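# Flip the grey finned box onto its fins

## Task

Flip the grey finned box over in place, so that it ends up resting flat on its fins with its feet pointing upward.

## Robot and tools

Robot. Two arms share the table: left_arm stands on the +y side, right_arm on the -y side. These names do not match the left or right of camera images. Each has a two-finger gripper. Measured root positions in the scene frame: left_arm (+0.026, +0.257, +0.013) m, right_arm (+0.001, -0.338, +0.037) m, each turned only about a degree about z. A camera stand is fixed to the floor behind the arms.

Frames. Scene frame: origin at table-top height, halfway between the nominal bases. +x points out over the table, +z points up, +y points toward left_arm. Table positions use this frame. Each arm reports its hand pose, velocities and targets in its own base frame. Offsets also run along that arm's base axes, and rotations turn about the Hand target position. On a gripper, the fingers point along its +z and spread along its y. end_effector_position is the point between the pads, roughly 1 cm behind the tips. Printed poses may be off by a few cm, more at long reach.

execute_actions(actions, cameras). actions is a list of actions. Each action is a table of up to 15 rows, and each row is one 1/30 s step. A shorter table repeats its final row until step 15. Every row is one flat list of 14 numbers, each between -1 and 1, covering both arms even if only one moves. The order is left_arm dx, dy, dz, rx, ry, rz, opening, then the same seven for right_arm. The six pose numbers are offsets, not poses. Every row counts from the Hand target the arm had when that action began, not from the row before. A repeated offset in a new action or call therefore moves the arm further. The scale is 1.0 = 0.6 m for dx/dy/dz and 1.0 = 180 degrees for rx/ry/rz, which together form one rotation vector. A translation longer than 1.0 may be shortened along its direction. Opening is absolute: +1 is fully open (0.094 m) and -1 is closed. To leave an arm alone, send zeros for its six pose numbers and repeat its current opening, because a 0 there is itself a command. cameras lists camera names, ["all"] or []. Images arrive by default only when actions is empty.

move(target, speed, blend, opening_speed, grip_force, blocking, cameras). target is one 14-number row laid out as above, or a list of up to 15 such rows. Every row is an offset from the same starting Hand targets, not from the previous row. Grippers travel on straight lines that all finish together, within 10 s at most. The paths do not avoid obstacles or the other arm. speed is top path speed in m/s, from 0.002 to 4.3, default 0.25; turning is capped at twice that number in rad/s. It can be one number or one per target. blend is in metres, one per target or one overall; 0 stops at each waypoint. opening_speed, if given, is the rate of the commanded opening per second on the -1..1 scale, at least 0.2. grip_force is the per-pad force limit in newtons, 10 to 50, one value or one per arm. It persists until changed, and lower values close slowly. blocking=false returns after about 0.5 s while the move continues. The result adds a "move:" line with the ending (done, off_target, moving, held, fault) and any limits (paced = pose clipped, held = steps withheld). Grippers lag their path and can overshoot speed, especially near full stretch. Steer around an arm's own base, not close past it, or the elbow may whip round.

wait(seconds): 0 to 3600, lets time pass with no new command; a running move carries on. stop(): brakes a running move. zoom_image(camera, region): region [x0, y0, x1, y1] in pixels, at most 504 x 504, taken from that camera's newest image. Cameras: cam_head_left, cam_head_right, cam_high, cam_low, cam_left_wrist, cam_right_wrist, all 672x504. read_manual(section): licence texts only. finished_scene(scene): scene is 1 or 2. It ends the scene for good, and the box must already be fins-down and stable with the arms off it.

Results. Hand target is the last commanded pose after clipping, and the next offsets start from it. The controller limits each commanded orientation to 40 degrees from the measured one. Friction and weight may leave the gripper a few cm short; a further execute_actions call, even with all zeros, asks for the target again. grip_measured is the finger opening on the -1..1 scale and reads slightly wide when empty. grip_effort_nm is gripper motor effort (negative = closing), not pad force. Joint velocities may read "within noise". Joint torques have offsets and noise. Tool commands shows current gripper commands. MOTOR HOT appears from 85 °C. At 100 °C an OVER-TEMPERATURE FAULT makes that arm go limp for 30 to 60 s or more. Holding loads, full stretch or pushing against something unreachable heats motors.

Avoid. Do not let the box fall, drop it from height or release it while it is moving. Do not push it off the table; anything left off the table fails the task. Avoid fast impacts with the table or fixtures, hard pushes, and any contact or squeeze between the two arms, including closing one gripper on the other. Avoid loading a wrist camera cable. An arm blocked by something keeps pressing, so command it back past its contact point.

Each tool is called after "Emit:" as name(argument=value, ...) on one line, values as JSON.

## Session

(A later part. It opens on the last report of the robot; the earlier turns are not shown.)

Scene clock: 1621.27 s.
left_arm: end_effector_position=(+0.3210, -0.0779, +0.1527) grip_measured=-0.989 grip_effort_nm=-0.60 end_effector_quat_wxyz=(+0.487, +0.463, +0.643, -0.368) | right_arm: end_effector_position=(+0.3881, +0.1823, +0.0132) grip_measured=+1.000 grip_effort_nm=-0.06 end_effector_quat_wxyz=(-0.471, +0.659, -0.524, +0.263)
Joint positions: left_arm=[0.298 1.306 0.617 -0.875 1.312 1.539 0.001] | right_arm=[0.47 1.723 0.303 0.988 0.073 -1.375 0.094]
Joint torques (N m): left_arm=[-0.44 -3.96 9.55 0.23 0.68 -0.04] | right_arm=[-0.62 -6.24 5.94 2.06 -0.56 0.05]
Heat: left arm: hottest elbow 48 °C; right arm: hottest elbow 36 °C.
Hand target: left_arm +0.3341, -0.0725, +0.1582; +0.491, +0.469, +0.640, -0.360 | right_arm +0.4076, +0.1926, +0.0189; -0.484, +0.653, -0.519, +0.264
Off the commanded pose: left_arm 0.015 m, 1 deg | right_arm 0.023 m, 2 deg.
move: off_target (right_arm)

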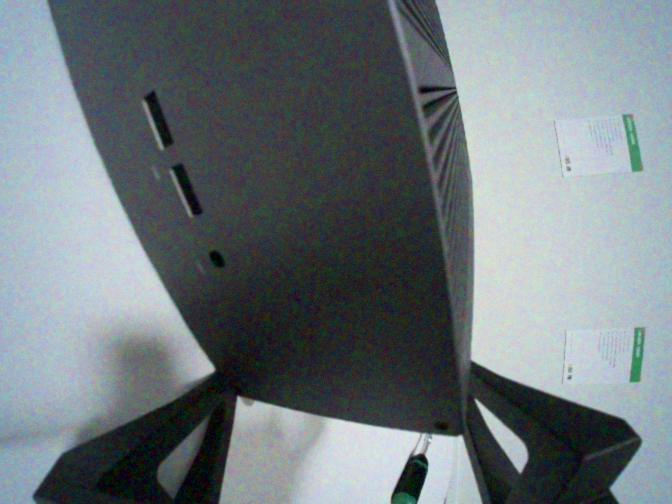

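Emit:
move(target=[[0,0,0,0,0,0,-1, 0.017,0.002,0.125,0.0170,-0.0411,0,1],[0,0,0,0,0,0,-1, 0.017,0.002,0.133,0.0426,-0.1027,0,1]], speed=0.1, cameras=["cam_right_wrist","cam_left_wrist"])

Scene clock: 1656.80 s.
left_arm: end_effector_position=(+0.3210, -0.0779, +0.1527) grip_measured=-0.989 grip_effort_nm=-0.60 end_effector_quat_wxyz=(+0.487, +0.463, +0.643, -0.368) | right_arm: end_effector_position=(+0.3864, +0.1804, +0.0317) grip_measured=+1.000 grip_effort_nm=-0.07 end_effector_quat_wxyz=(-0.523, +0.634, -0.485, +0.298)
Joint positions: left_arm=[0.298 1.306 0.617 -0.875 1.312 1.539 0.001] | right_arm=[0.462 1.814 0.267 1.269 0.06 -1.419 0.094]
Joint torques (N m): left_arm=[-0.44 -4.13 9.57 0.25 0.68 -0.04] | right_arm=[-1.14 -12.57 5.03 6.68 -0.27 0.25]
Heat: left arm: hottest elbow 48 °C; right arm: hottest elbow 37 °C.
Hand target: left_arm +0.3341, -0.0725, +0.1582; +0.491, +0.469, +0.640, -0.360 | right_arm +0.4178, +0.1937, +0.0987; -0.604, +0.568, -0.451, +0.330
Off the commanded pose: left_arm 0.015 m, 1 deg | right_arm 0.075 m, 13 deg.
move: off_target (right_arm)
Images, in order (width x height): cam_left_wrist 672x504, cam_right_wrist 672x504.

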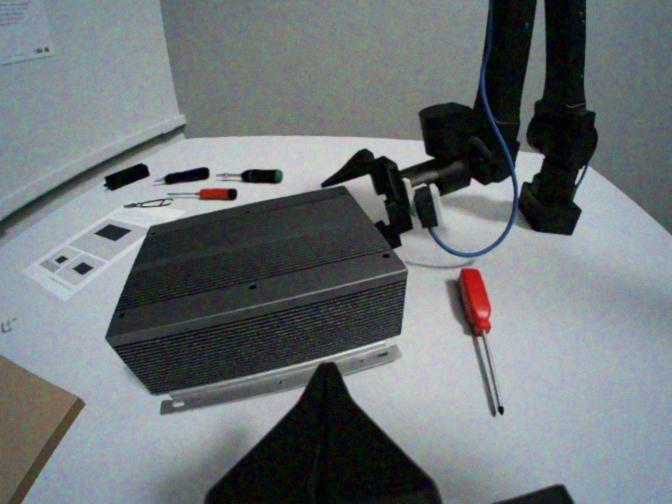

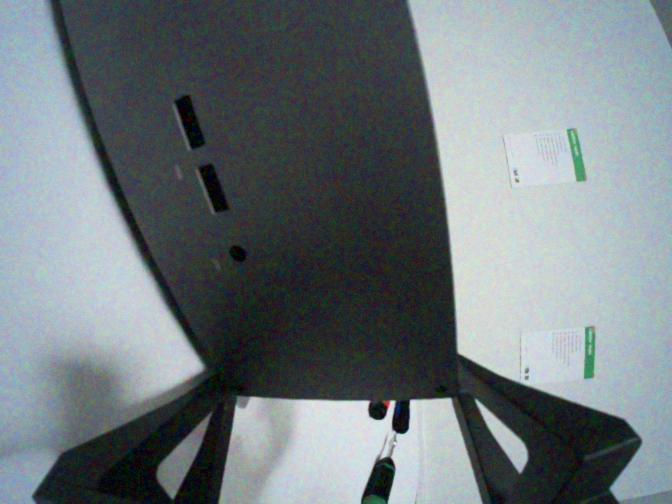

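Emit:
move(target=[0,0,0,0,0,0,-1, 0.025,0.010,0.07,0,0,0,1], speed=0.08, cameras=["cam_right_wrist","cam_left_wrist"])

Scene clock: 1664.50 s.
left_arm: end_effector_position=(+0.3210, -0.0779, +0.1527) grip_measured=-0.989 grip_effort_nm=-0.60 end_effector_quat_wxyz=(+0.487, +0.463, +0.643, -0.368) | right_arm: end_effector_position=(+0.3910, +0.1827, +0.0665) grip_measured=+1.000 grip_effort_nm=-0.07 end_effector_quat_wxyz=(-0.527, +0.632, -0.483, +0.299)
Joint positions: left_arm=[0.298 1.306 0.617 -0.875 1.312 1.539 0.001] | right_arm=[0.46 1.622 0.271 1.081 0.055 -1.419 0.094]
Joint torques (N m): left_arm=[-0.44 -4.07 9.55 0.24 0.67 -0.04] | right_arm=[-1.14 -12.22 9.06 4.74 -0.23 0.24]
Heat: left arm: hottest elbow 48 °C; right arm: hottest elbow 36 °C.
Hand target: left_arm +0.3341, -0.0725, +0.1582; +0.491, +0.469, +0.640, -0.360 | right_arm +0.4328, +0.1998, +0.1407; -0.604, +0.568, -0.451, +0.330
Off the commanded pose: left_arm 0.015 m, 1 deg | right_arm 0.087 m, 13 deg.
move: off_target (right_arm)
Images, in order (width x height): cam_left_wrist 672x504, cam_right_wrist 672x504.

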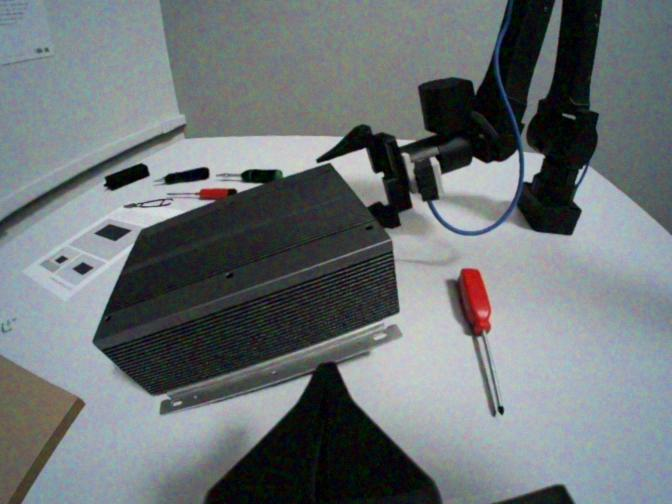

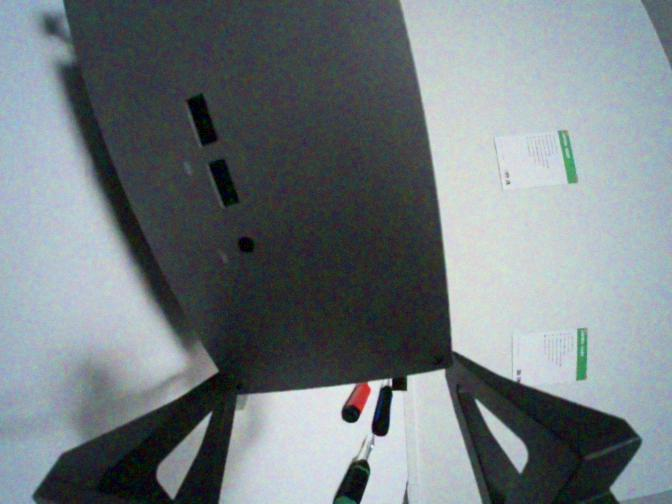

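Emit:
zoom_image(camera="cam_left_wrist", region=[300, 280, 440, 380])

Emit:
zoom_image(camera="cam_left_wrist", region=[130, 340, 330, 430])

Scaled by 3.600 from the camera's image (finer frame: 960x720).

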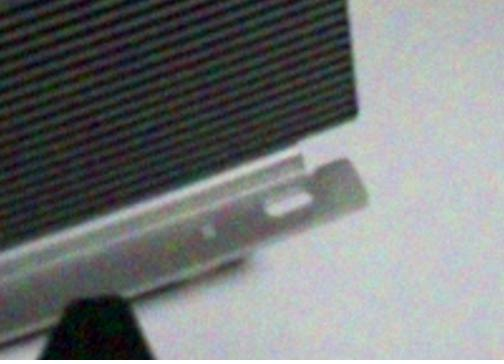

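Scaled by 2.520 from the camera's image (finer frame: 960x720).

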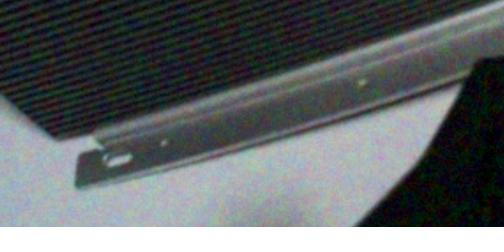

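Emit:
move(target=[-0.0468,-0.1108,-0.165,0.1177,-0.4106,-0.0697,-0.4, 0,0,0,0,0,0,1], speed=0.15, cameras=["cam_left_wrist","cam_right_wrist","cam_high","cam_low"])

Scene clock: 1809.23 s.
left_arm: end_effector_position=(+0.3093, -0.1357, +0.0636) grip_measured=-0.403 grip_effort_nm=0.16 end_effector_quat_wxyz=(+0.647, +0.728, +0.217, +0.066) | right_arm: end_effector_position=(+0.3910, +0.1827, +0.0665) grip_measured=+1.000 grip_effort_nm=-0.07 end_effector_quat_wxyz=(-0.527, +0.632, -0.483, +0.299)
Joint positions: left_arm=[0.097 1.651 0.237 0.924 1.239 1.849 0.028] | right_arm=[0.46 1.622 0.271 1.081 0.055 -1.419 0.094]
Joint torques (N m): left_arm=[-1.73 -4.07 2.18 2.4 0.32 -0.33] | right_arm=[-1.49 -12.45 8.94 4.62 -0.24 0.31]
Heat: left arm: hottest elbow 47 °C; right arm: hottest elbow 41 °C.
Hand target: left_arm +0.3060, -0.1389, +0.0592; +0.647, +0.728, +0.219, +0.059 | right_arm +0.4328, +0.1998, +0.1407; -0.604, +0.568, -0.451, +0.330
Off the commanded pose: left_arm 0.006 m, 1 deg | right_arm 0.087 m, 13 deg.
move: done
Images, in order (width x height): cam_high 672x504, cam_low 672x504, cam_left_wrist 672x504, cam_right_wrist 672x504.

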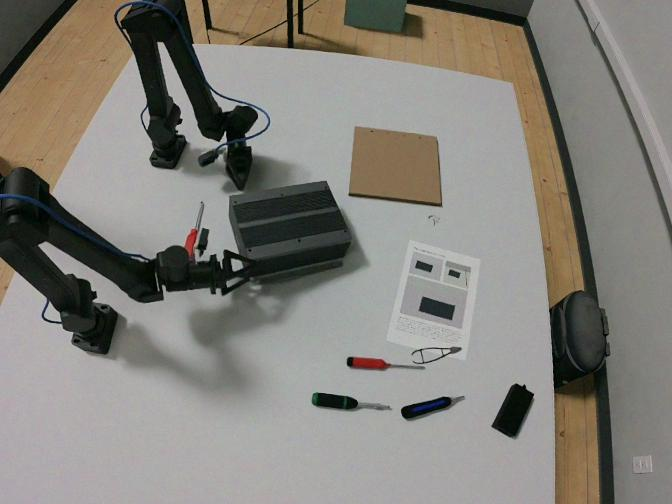

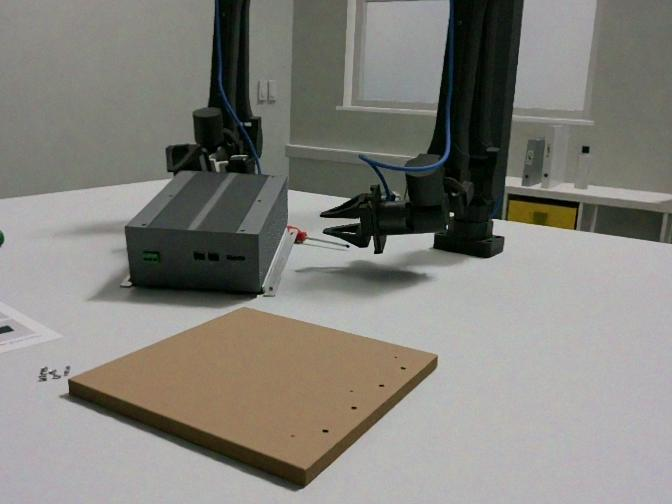

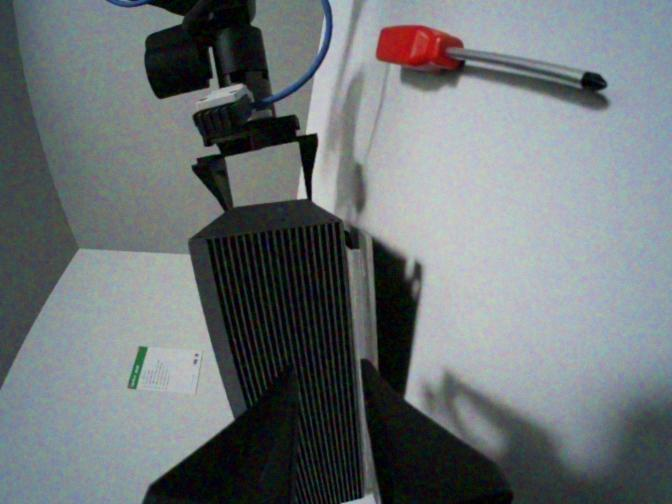

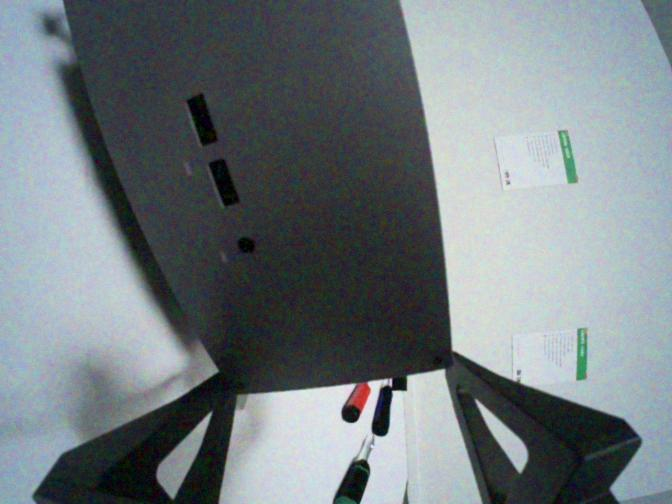

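Emit:
zoom_image(camera="cam_left_wrist", region=[290, 210, 430, 400])

Scaled by 2.653 from the camera's image (finer frame: 960x720).

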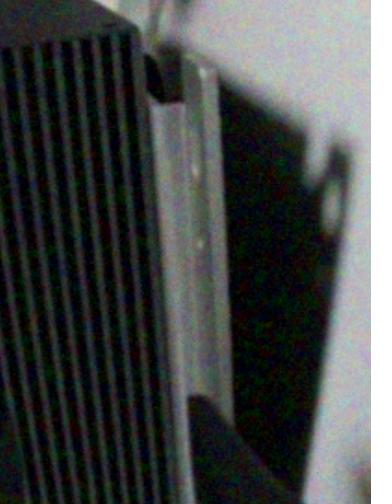

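Emit:
move(target=[-0.0042,-0.0663,-0.0468,0,0,0,-0.4, 0,0,0,0,0,0,1], speed=0.1, cameras=["cam_left_wrist"])

Emit:
zoom_image(camera="cam_left_wrist", region=[270, 200, 430, 400])

Scene clock: 1849.60 s.
left_arm: end_effector_position=(+0.3048, -0.1766, +0.0346) grip_measured=-0.403 grip_effort_nm=0.16 end_effector_quat_wxyz=(+0.647, +0.729, +0.216, +0.064) | right_arm: end_effector_position=(+0.3910, +0.1827, +0.0665) grip_measured=+1.000 grip_effort_nm=-0.07 end_effector_quat_wxyz=(-0.527, +0.632, -0.483, +0.299)
Joint positions: left_arm=[-0.071 1.902 0.23 1.331 1.088 1.686 0.028] | right_arm=[0.46 1.622 0.271 1.081 0.055 -1.419 0.094]
Joint torques (N m): left_arm=[-1.44 -5.54 0.7 2.65 0.2 -0.36] | right_arm=[-1.26 -13.33 8.96 4.49 -0.26 0.27]
Heat: left arm: hottest elbow 41 °C; right arm: hottest elbow 41 °C.
Hand target: left_arm +0.3033, -0.1788, +0.0311; +0.647, +0.728, +0.219, +0.059 | right_arm +0.4328, +0.1998, +0.1407; -0.604, +0.568, -0.451, +0.330
Off the commanded pose: left_arm 0.004 m, 1 deg | right_arm 0.087 m, 13 deg.
move: done

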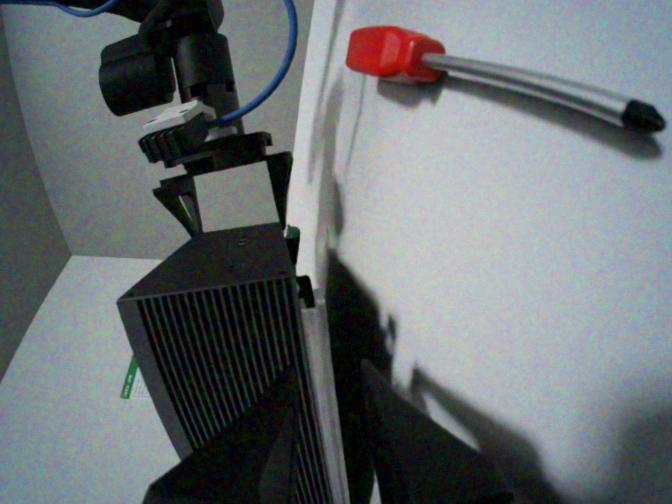

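Scaled by 2.520 from the camera's image (finer frame: 960x720).

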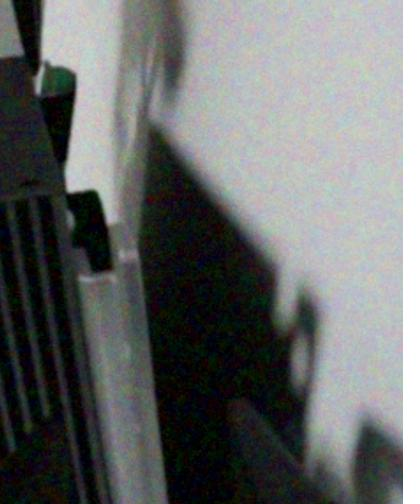

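Emit:
move(target=[0,0,0,0,0,0,-0.4, 0.010,0.004,0.032,0,0,0,1], speed=0.06, cameras=["cam_left_wrist","cam_right_wrist"])

Emit:
zoom_image(camera="cam_left_wrist", region=[270, 200, 430, 400])

Scene clock: 1870.73 s.
left_arm: end_effector_position=(+0.3049, -0.1766, +0.0344) grip_measured=-0.403 grip_effort_nm=0.16 end_effector_quat_wxyz=(+0.647, +0.729, +0.217, +0.064) | right_arm: end_effector_position=(+0.3929, +0.1846, +0.0790) grip_measured=+1.000 grip_effort_nm=-0.07 end_effector_quat_wxyz=(-0.525, +0.636, -0.483, +0.295)
Joint positions: left_arm=[-0.071 1.903 0.23 1.331 1.088 1.685 0.028] | right_arm=[0.46 1.542 0.282 0.981 0.05 -1.419 0.094]
Joint torques (N m): left_arm=[-1.44 -5.36 0.7 2.66 0.2 -0.38] | right_arm=[-1.38 -12.86 10.47 4.56 -0.12 0.25]
Heat: left arm: hottest elbow 40 °C; right arm: hottest elbow 42 °C.
Hand target: left_arm +0.3033, -0.1788, +0.0311; +0.647, +0.728, +0.219, +0.059 | right_arm +0.4388, +0.2022, +0.1601; -0.604, +0.568, -0.451, +0.330
Off the commanded pose: left_arm 0.004 m, 1 deg | right_arm 0.095 m, 13 deg.
move: off_target (right_arm)

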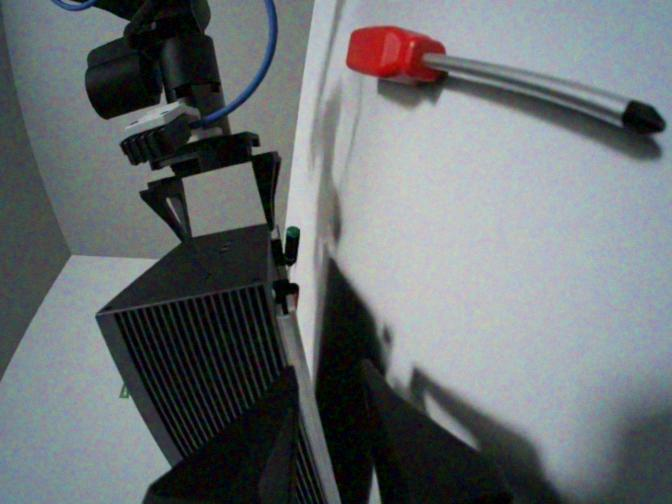

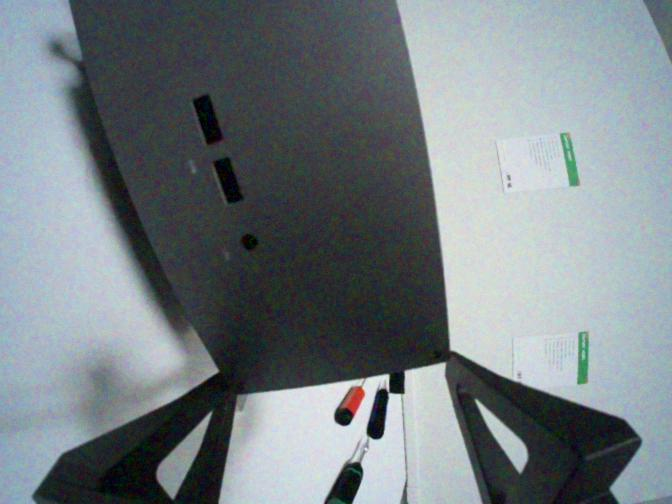

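Scaled by 2.520 from the camera's image (finer frame: 960x720).

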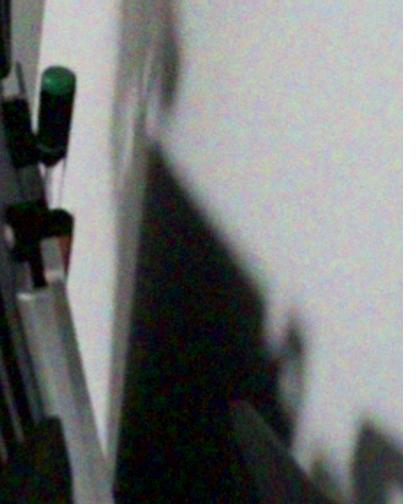

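Emit:
move(target=[[0.0112,0.0053,0.0168,-0.0124,0.0217,0,-0.4, 0,0,0,0,0,0,1],[0.0302,-0.0403,0.009,-0.0124,0.0217,0,-0.4, 0,0,0,0,0,0,1]], speed=0.06, cameras=["cam_left_wrist"])

Emit:
zoom_image(camera="cam_left_wrist", region=[230, 260, 430, 440])

Scene clock: 1904.70 s.
left_arm: end_effector_position=(+0.3202, -0.2002, +0.0395) grip_measured=-0.403 grip_effort_nm=0.16 end_effector_quat_wxyz=(+0.652, +0.718, +0.241, +0.033) | right_arm: end_effector_position=(+0.3929, +0.1846, +0.0790) grip_measured=+1.000 grip_effort_nm=-0.07 end_effector_quat_wxyz=(-0.525, +0.636, -0.483, +0.295)
Joint positions: left_arm=[-0.153 1.895 0.278 1.33 1.024 1.545 0.028] | right_arm=[0.46 1.542 0.282 0.981 0.05 -1.419 0.094]
Joint torques (N m): left_arm=[-1.32 -5.83 1.74 2.67 0.16 -0.38] | right_arm=[-1.67 -12.34 10.28 4.63 -0.09 0.26]
Heat: left arm: hottest elbow 38 °C; right arm: hottest elbow 45 °C.
Hand target: left_arm +0.3215, -0.2029, +0.0365; +0.653, +0.717, +0.242, +0.030 | right_arm +0.4388, +0.2022, +0.1601; -0.604, +0.568, -0.451, +0.330
Off the commanded pose: left_arm 0.004 m, 0 deg | right_arm 0.095 m, 13 deg.
move: done

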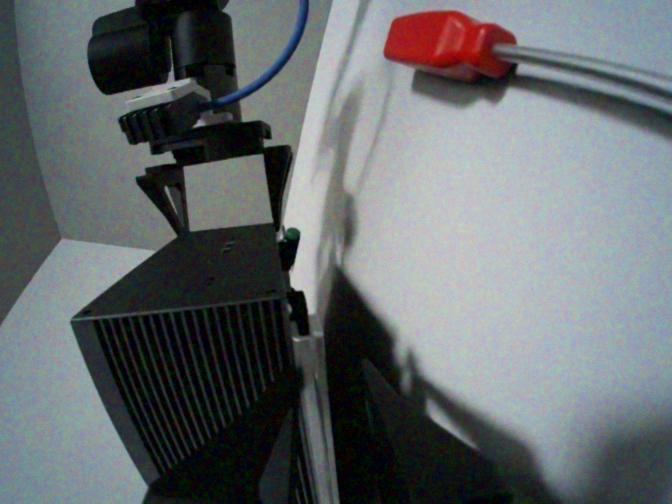

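Scaled by 2.520 from the camera's image (finer frame: 960x720).

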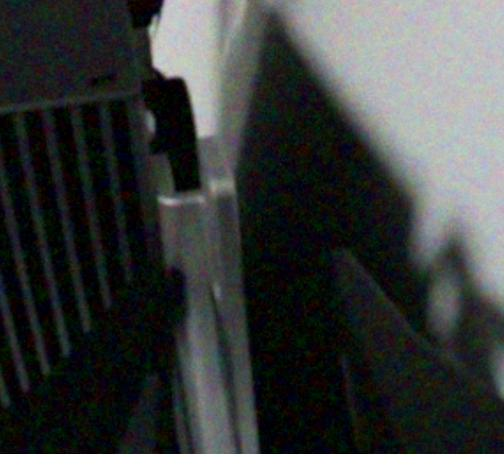

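Emit:
move(target=[0,0,0,0,0,0,-1, 0,0,0,0,0,0,1], opening_speed=0.4, cameras=["cam_left_wrist"])

Emit:
zoom_image(camera="cam_left_wrist", region=[230, 260, 430, 440])

Scene clock: 1914.80 s.
left_arm: end_effector_position=(+0.3211, -0.2003, +0.0416) grip_measured=-0.908 grip_effort_nm=-1.00 end_effector_quat_wxyz=(+0.655, +0.717, +0.235, +0.040) | right_arm: end_effector_position=(+0.3937, +0.1848, +0.0782) grip_measured=+1.000 grip_effort_nm=-0.07 end_effector_quat_wxyz=(-0.522, +0.637, -0.484, +0.295)
Joint positions: left_arm=[-0.153 1.898 0.278 1.349 1.023 1.548 0.004] | right_arm=[0.46 1.54 0.286 0.969 0.051 -1.419 0.094]
Joint torques (N m): left_arm=[-1.38 -6.36 1.65 1.98 0.18 -0.44] | right_arm=[-2.2 -12.4 10.14 4.97 -0.14 0.21]
Heat: left arm: hottest elbow 38 °C; right arm: hottest elbow 46 °C.
Hand target: left_arm +0.3215, -0.2029, +0.0365; +0.653, +0.717, +0.242, +0.030 | right_arm +0.4389, +0.2022, +0.1601; -0.604, +0.568, -0.451, +0.330
Off the commanded pose: left_arm 0.006 m, 1 deg | right_arm 0.095 m, 13 deg.
move: done

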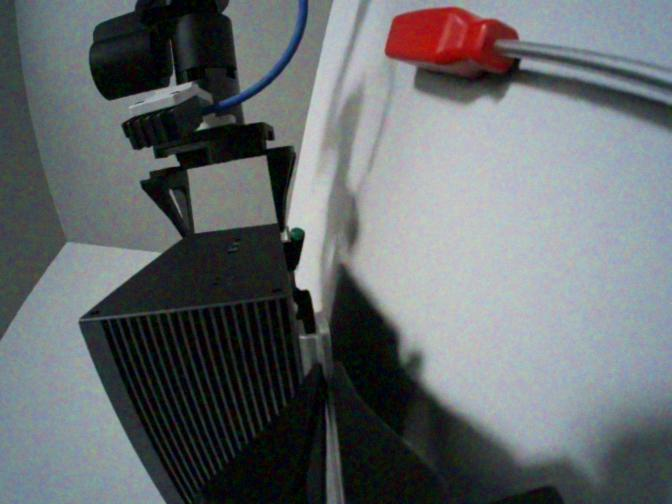

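Scaled by 2.520 from the camera's image (finer frame: 960x720).

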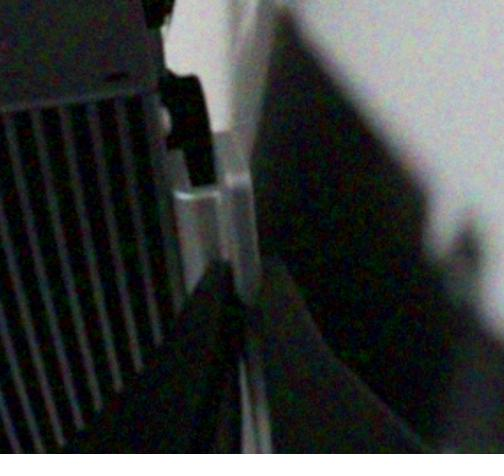

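Emit:
move(target=[0.0178,0.0105,0.0967,-0.0276,0.0482,0,-1, 0.0357,0.0173,0.0723,-0.0242,0.05,0,1], speed=0.06, cameras=["cam_left_wrist","cam_right_wrist","cam_high"])

Scene clock: 1967.07 s.
left_arm: end_effector_position=(+0.3327, -0.1948, +0.0849) grip_measured=-0.907 grip_effort_nm=-1.01 end_effector_quat_wxyz=(+0.659, +0.691, +0.296, -0.026) | right_arm: end_effector_position=(+0.4133, +0.1942, +0.1228) grip_measured=+1.000 grip_effort_nm=-0.07 end_effector_quat_wxyz=(-0.474, +0.668, -0.505, +0.271)
Joint positions: left_arm=[-0.122 1.66 0.297 1.09 1.069 1.368 0.004] | right_arm=[0.46 1.288 0.425 0.447 0.051 -1.419 0.094]
Joint torques (N m): left_arm=[-0.79 -8.76 3.47 1.43 0.96 -0.54] | right_arm=[-1.55 -9.76 14.37 3.44 -0.04 0.25]
Heat: left arm: hottest elbow 37 °C; right arm: hottest elbow 47 °C.
Hand target: left_arm +0.3322, -0.1966, +0.0946; +0.664, +0.688, +0.291, -0.035 | right_arm +0.4603, +0.2125, +0.2035; -0.545, +0.615, -0.484, +0.302
Off the commanded pose: left_arm 0.010 m, 1 deg | right_arm 0.095 m, 11 deg.
move: off_target (right_arm)
Images, in order (width x height): cam_high 672x504, cam_left_wrist 672x504, cam_right_wrist 672x504.

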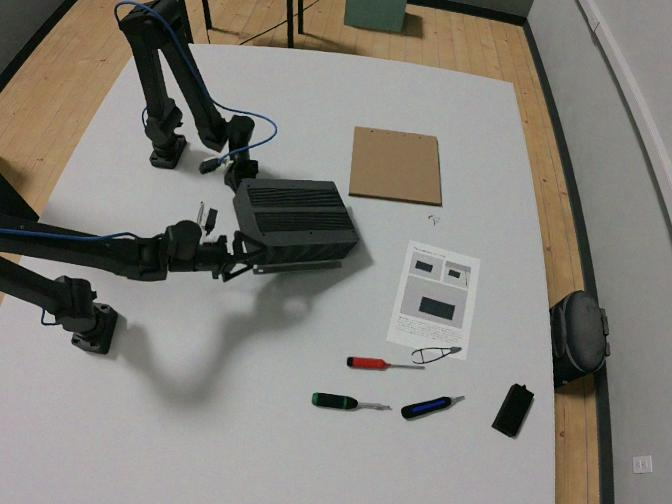

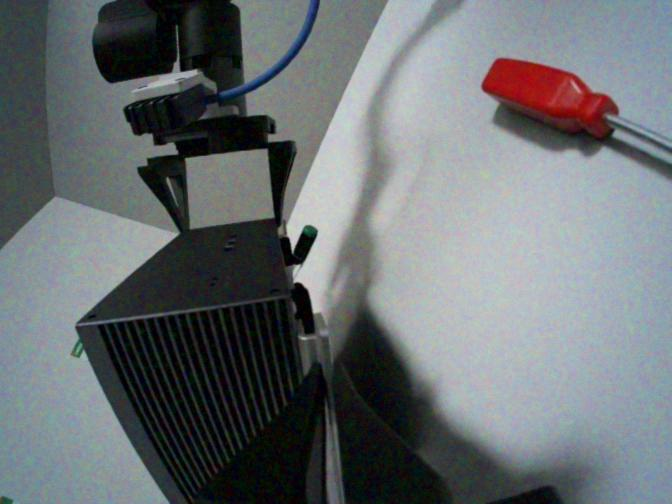

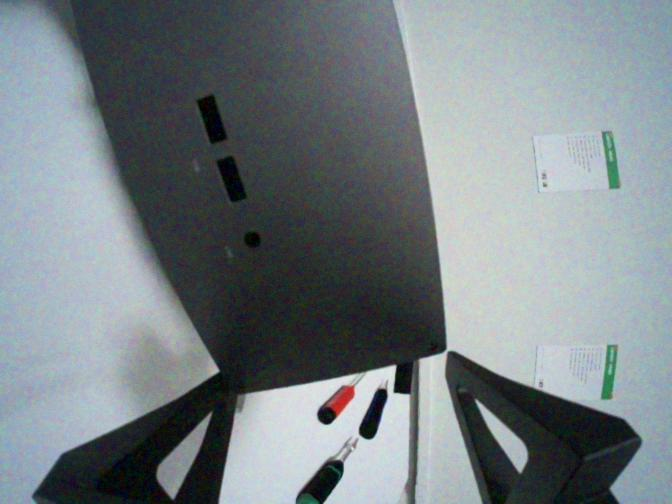

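Emit:
move(target=[0.04,0.0248,0.070,-0.0359,0.0627,0,-1, 0.0645,0.0312,0.055,-0.0411,0.085,0,1], speed=0.06, cameras=["cam_left_wrist","cam_right_wrist"])

Scene clock: 1980.10 s.
left_arm: end_effector_position=(+0.3536, -0.1818, +0.1288) grip_measured=-0.906 grip_effort_nm=-1.01 end_effector_quat_wxyz=(+0.668, +0.645, +0.354, -0.111) | right_arm: end_effector_position=(+0.4508, +0.2128, +0.1656) grip_measured=+1.000 grip_effort_nm=-0.07 end_effector_quat_wxyz=(-0.370, +0.722, -0.542, +0.218)
Joint positions: left_arm=[-0.06 1.536 0.363 0.961 1.165 1.1 0.004] | right_arm=[0.46 1.271 0.75 -0.162 0.051 -1.418 0.094]
Joint torques (N m): left_arm=[-0.44 -7.77 5.5 1.32 0.81 -0.51] | right_arm=[-1.14 -8.23 16.25 3.63 -0.06 0.25]
Heat: left arm: hottest elbow 37 °C; right arm: hottest elbow 49 °C.
Hand target: left_arm +0.3562, -0.1817, +0.1365; +0.669, +0.643, +0.353, -0.118 | right_arm +0.4990, +0.2312, +0.2364; -0.435, +0.683, -0.532, +0.248
Off the commanded pose: left_arm 0.008 m, 1 deg | right_arm 0.088 m, 9 deg.
move: off_target (right_arm)

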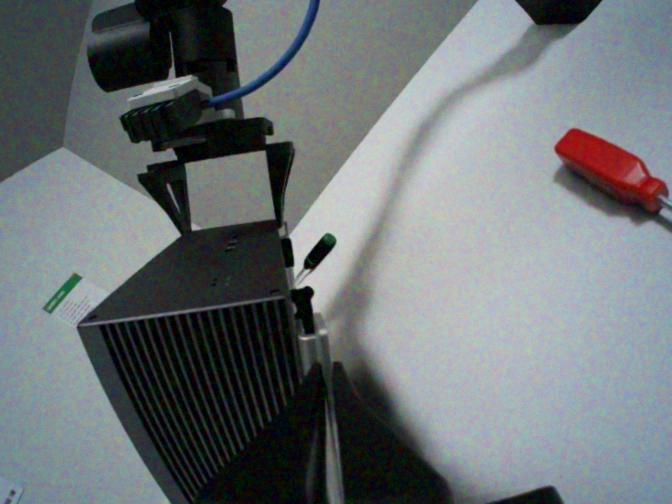

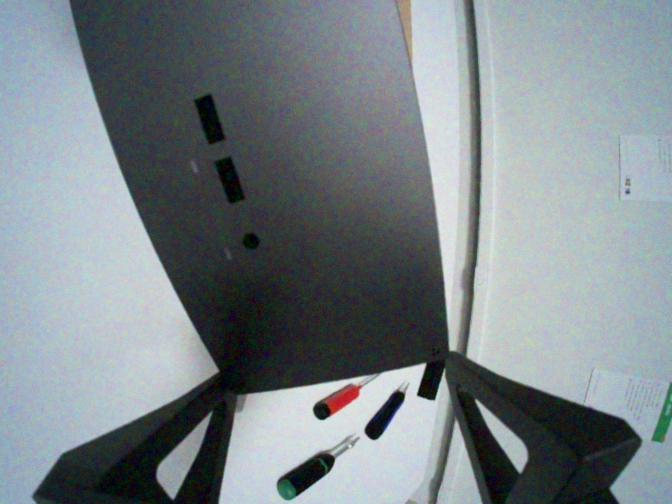

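Emit:
move(target=[0.075,0.0432,0.0725,-0.045,0.0786,0,-1, 0.097,0.0469,0.040,-0.0385,0.0797,0,1], speed=0.06, cameras=["cam_left_wrist","cam_right_wrist","cam_high","cam_low"])

Scene clock: 1996.23 s.
left_arm: end_effector_position=(+0.4031, -0.1531, +0.1801) grip_measured=-0.906 grip_effort_nm=-1.01 end_effector_quat_wxyz=(+0.664, +0.565, +0.438, -0.219) | right_arm: end_effector_position=(+0.5192, +0.2464, +0.2145) grip_measured=+1.000 grip_effort_nm=-0.07 end_effector_quat_wxyz=(-0.274, +0.758, -0.567, +0.170)
Joint positions: left_arm=[0.033 1.513 0.504 0.939 1.263 0.66 0.004] | right_arm=[0.46 1.482 1.21 -0.644 0.052 -1.416 0.094]
Joint torques (N m): left_arm=[-1.2 -7 6.11 2.09 1.04 -0.04] | right_arm=[-1.61 -10.87 15.27 2.81 -0.11 0.21]
Heat: left arm: hottest elbow 38 °C; right arm: hottest elbow 52 °C.
Hand target: left_arm +0.4011, -0.1559, +0.1800; +0.665, +0.575, +0.423, -0.221 | right_arm +0.5572, +0.2593, +0.2604; -0.323, +0.734, -0.566, +0.192
Off the commanded pose: left_arm 0.003 m, 2 deg | right_arm 0.061 m, 7 deg.
move: off_target (right_arm)
Images, in order (width x height): cam_high 672x504, cam_low 672x504, cam_left_wrist 672x504, cam_right_wrist 672x504.

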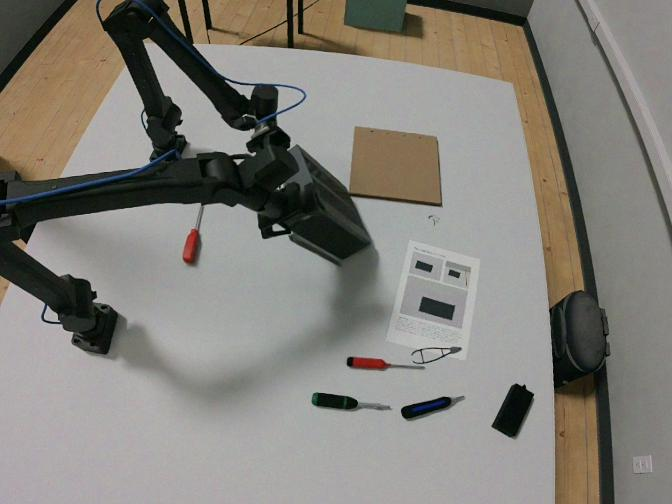

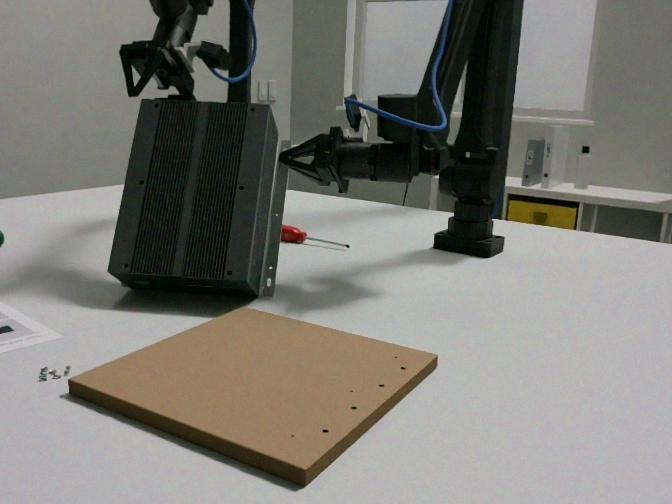

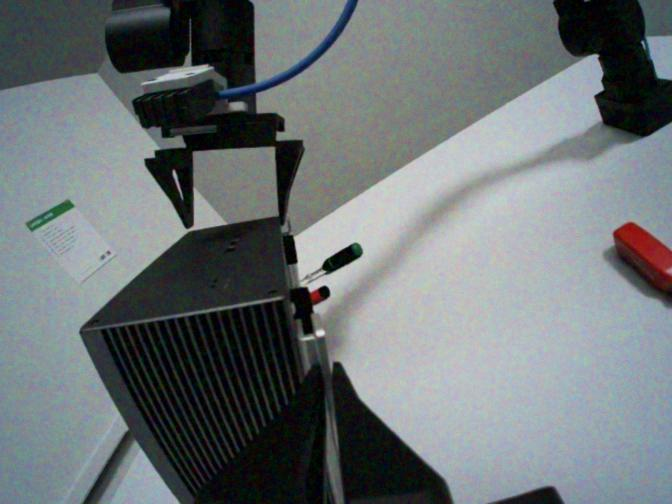

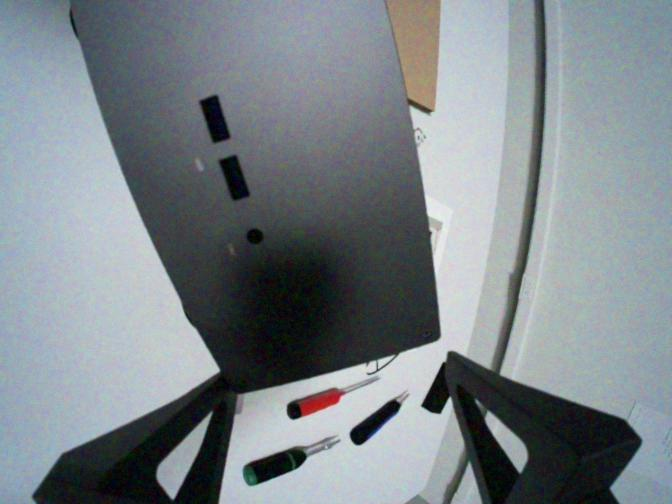

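Emit:
zoom_image(camera="cam_high", region=[230, 110, 460, 290])

Emit:
zoom_image(camera="cam_low", region=[90, 220, 310, 350])

Scaled by 2.191.

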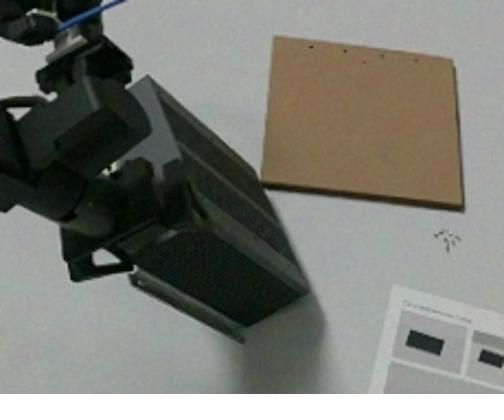

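Scaled by 2.291.

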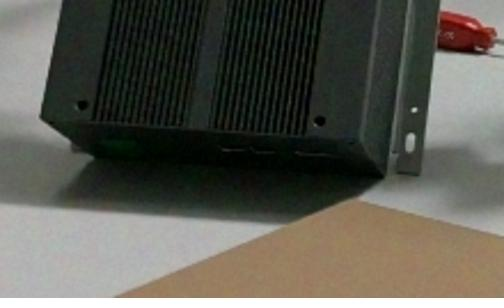

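Emit:
move(target=[-0.01,0.0265,0.0283,-0.0249,0.0434,0,-1, -0.0203,0.0145,-0.0083,-0.0218,0.045,0,1], speed=0.05, cameras=["cam_left_wrist","cam_right_wrist","cam_high","cam_low"])

Emit:
zoom_image(camera="cam_high", region=[230, 110, 460, 290])

Scene clock: 2099.87 s.
left_arm: end_effector_position=(+0.4036, -0.1391, +0.1879) grip_measured=-0.906 grip_effort_nm=-1.01 end_effector_quat_wxyz=(+0.657, +0.532, +0.467, -0.258) | right_arm: end_effector_position=(+0.5257, +0.2567, +0.2190) grip_measured=+1.000 grip_effort_nm=-0.07 end_effector_quat_wxyz=(-0.226, +0.765, -0.586, +0.141)
Joint positions: left_arm=[0.073 1.513 0.504 1.001 1.297 0.485 0.004] | right_arm=[0.472 1.556 1.35 -0.827 0.058 -1.379 0.094]
Joint torques (N m): left_arm=[-0.5 -9.35 5.3 2.44 1.53 -0.75] | right_arm=[-0.44 -13.39 13.63 1.47 0.28 0.03]
Heat: left arm: hottest elbow 40 °C; right arm: hottest elbow 59 °C.
Hand target: left_arm +0.3952, -0.1399, +0.1970; +0.656, +0.532, +0.459, -0.276 | right_arm +0.5450, +0.2681, +0.2554; -0.257, +0.756, -0.580, +0.159
Off the commanded pose: left_arm 0.012 m, 2 deg | right_arm 0.043 m, 4 deg.
move: off_target (left_arm, right_arm)
Images, in order (width x height): cam_high 672x504, cam_low 672x504, cam_left_wrist 672x504, cam_right_wrist 672x504.

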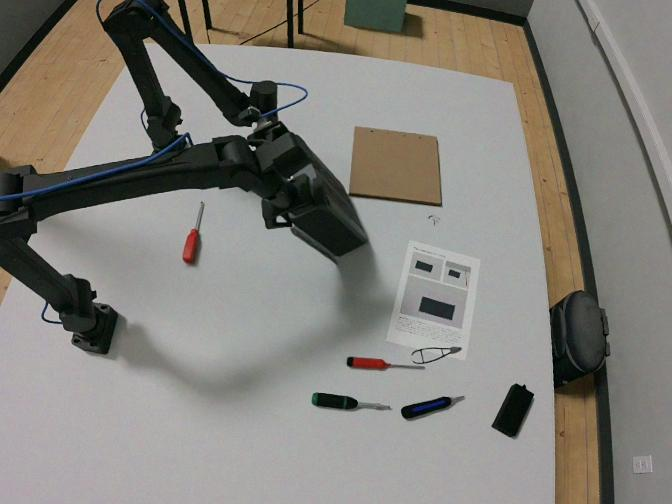

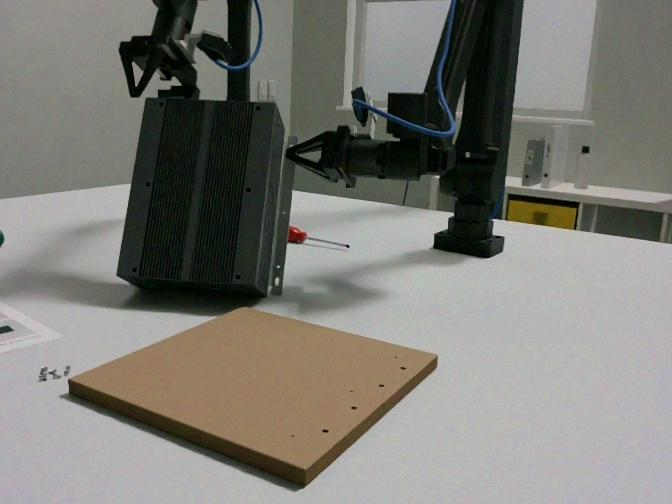

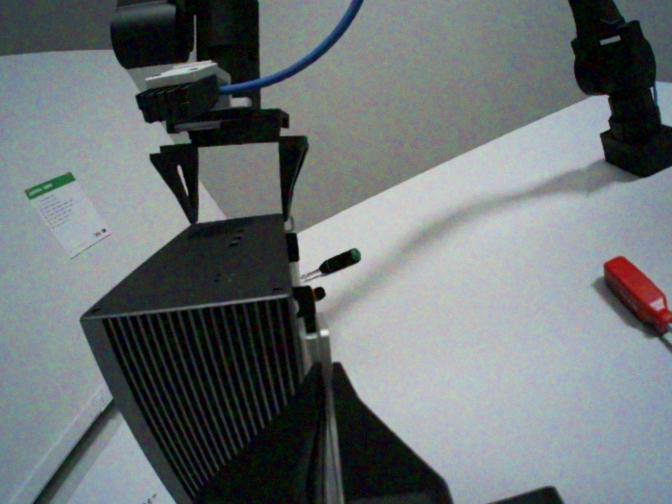

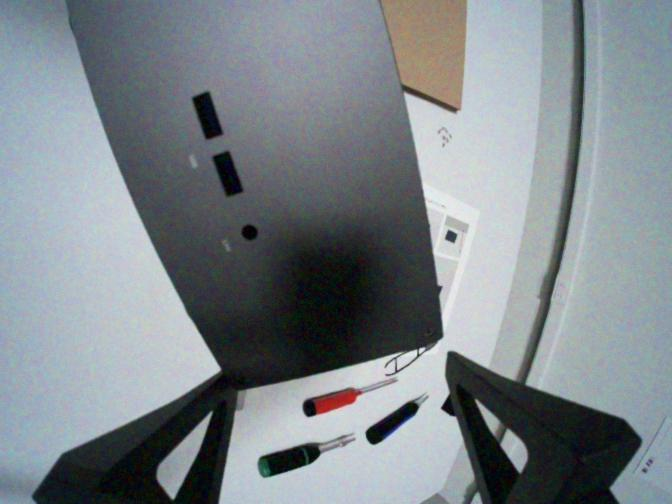

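Scaled by 2.191.

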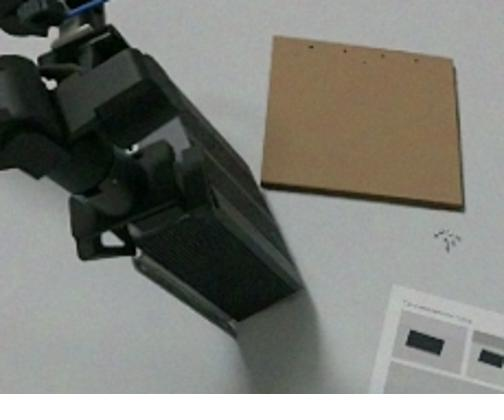

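Emit:
execute_actions(actions=[], cameras=["cam_head_left","cam_high","cam_low","cam_left_wrist"])

Scene clock: 2131.70 s.
left_arm: end_effector_position=(+0.4036, -0.1391, +0.1879) grip_measured=-0.906 grip_effort_nm=-1.01 end_effector_quat_wxyz=(+0.657, +0.532, +0.467, -0.258) | right_arm: end_effector_position=(+0.5257, +0.2567, +0.2190) grip_measured=+1.000 grip_effort_nm=-0.06 end_effector_quat_wxyz=(-0.226, +0.765, -0.586, +0.141)
Joint positions: left_arm=[0.073 1.513 0.504 1.001 1.297 0.485 0.004] | right_arm=[0.472 1.556 1.35 -0.827 0.058 -1.379 0.094]
Joint velocities: within noise
Joint torques (N m): left_arm=[-0.5 -9.41 5.29 2.45 1.52 -0.74] | right_arm=[-1.26 -13.1 13.72 1.62 0.3 0.04]
Heat: left arm: hottest elbow 39 °C; right arm: hottest elbow 57 °C.
Hand target: left_arm +0.3952, -0.1399, +0.1970; +0.656, +0.532, +0.459, -0.276 | right_arm +0.5450, +0.2681, +0.2554; -0.257, +0.756, -0.580, +0.159
Tool commands: left_gripper/opening=-1.0 right_gripper/opening=+1.0
Off the commanded pose: left_arm 0.012 m, 2 deg | right_arm 0.043 m, 4 deg.
Images, in order (width x height): cam_head_left 672x504, cam_high 672x504, cam_low 672x504, cam_left_wrist 672x504.

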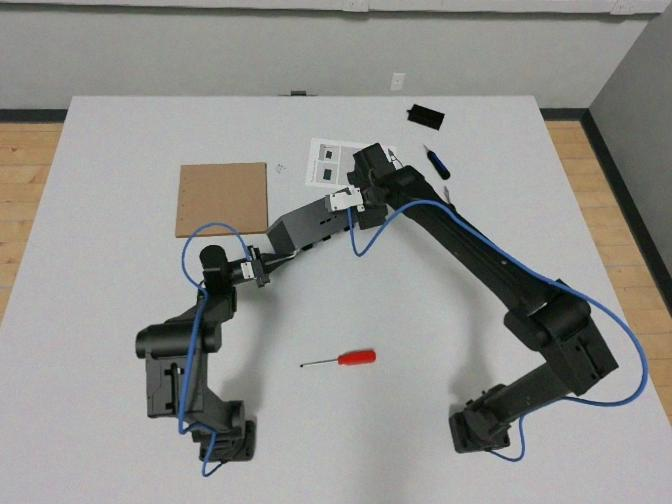

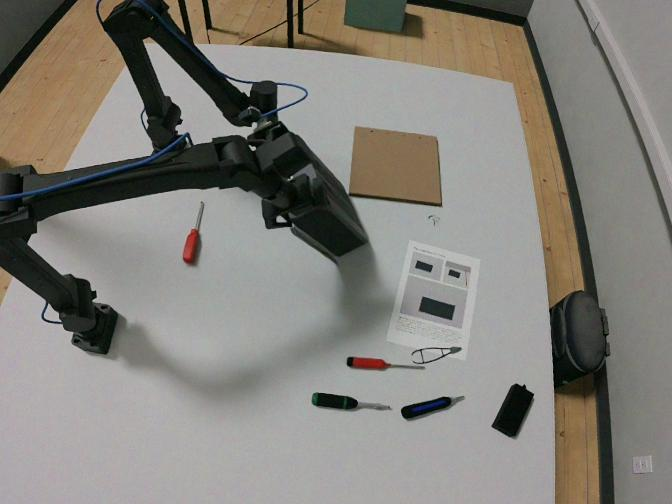

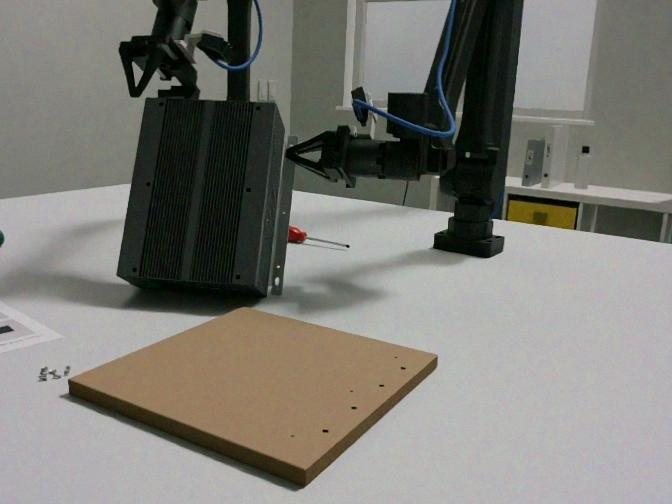

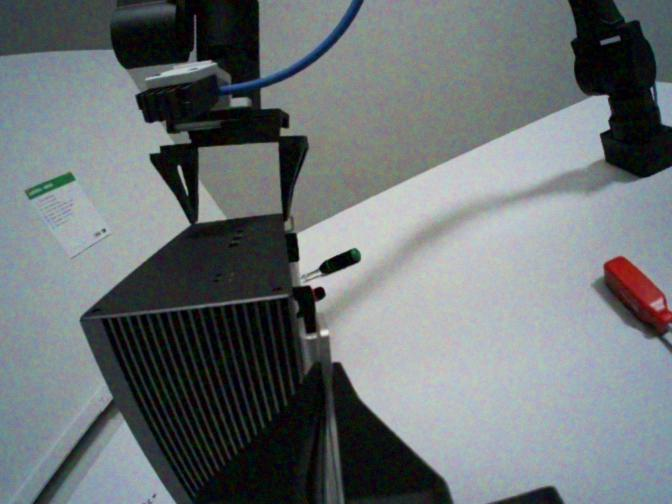

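Emit:
move(target=[0.0598,0.0275,0.0187,-0.02485,0.0434,0,-1,0.047,0.0215,-0.01,-0.02175,0.045,0,1], speed=0.03, cameras=["cam_low","cam_high"])

Scene clock: 2160.63 s.
left_arm: end_effector_position=(+0.4294, -0.1236, +0.2028) grip_measured=-0.906 grip_effort_nm=-1.01 end_effector_quat_wxyz=(+0.648, +0.486, +0.497, -0.311) | right_arm: end_effector_position=(+0.5596, +0.2739, +0.2309) grip_measured=+1.000 grip_effort_nm=-0.07 end_effector_quat_wxyz=(-0.173, +0.778, -0.593, +0.116)
Joint positions: left_arm=[0.108 1.578 0.577 1.14 1.328 0.192 0.004] | right_arm=[0.472 1.713 1.612 -1.053 0.059 -1.379 0.094]
Joint torques (N m): left_arm=[-0.5 -8.23 7.25 2.48 1.26 -0.74] | right_arm=[-0.56 -14.27 12.51 1.02 0.02 0.02]
Heat: left arm: hottest elbow 39 °C; right arm: hottest elbow 57 °C.
Hand target: left_arm +0.4311, -0.1235, +0.2083; +0.644, +0.486, +0.491, -0.330 | right_arm +0.5732, +0.2810, +0.2494; -0.189, +0.774, -0.591, +0.125
Off the commanded pose: left_arm 0.006 m, 2 deg | right_arm 0.024 m, 2 deg.
move: off_target (right_arm)
Images, in order (width x height): cam_high 672x504, cam_low 672x504.

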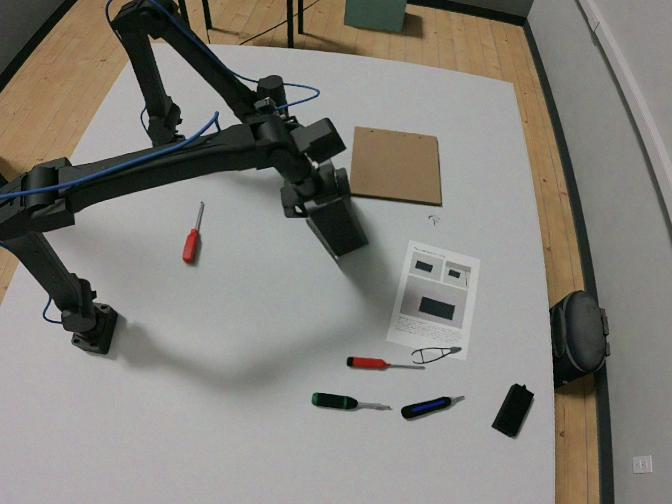

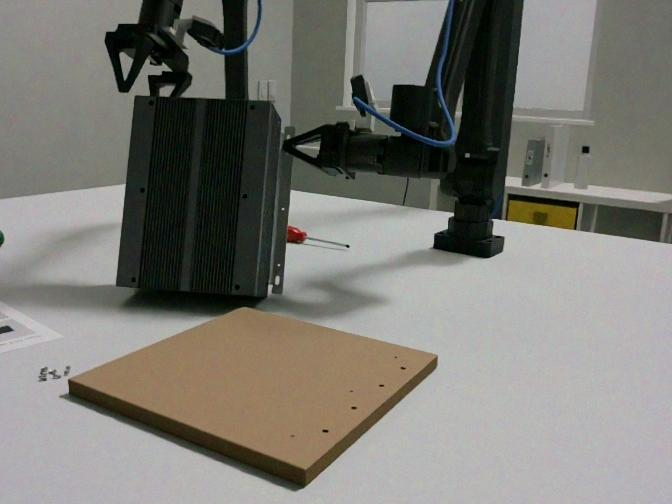

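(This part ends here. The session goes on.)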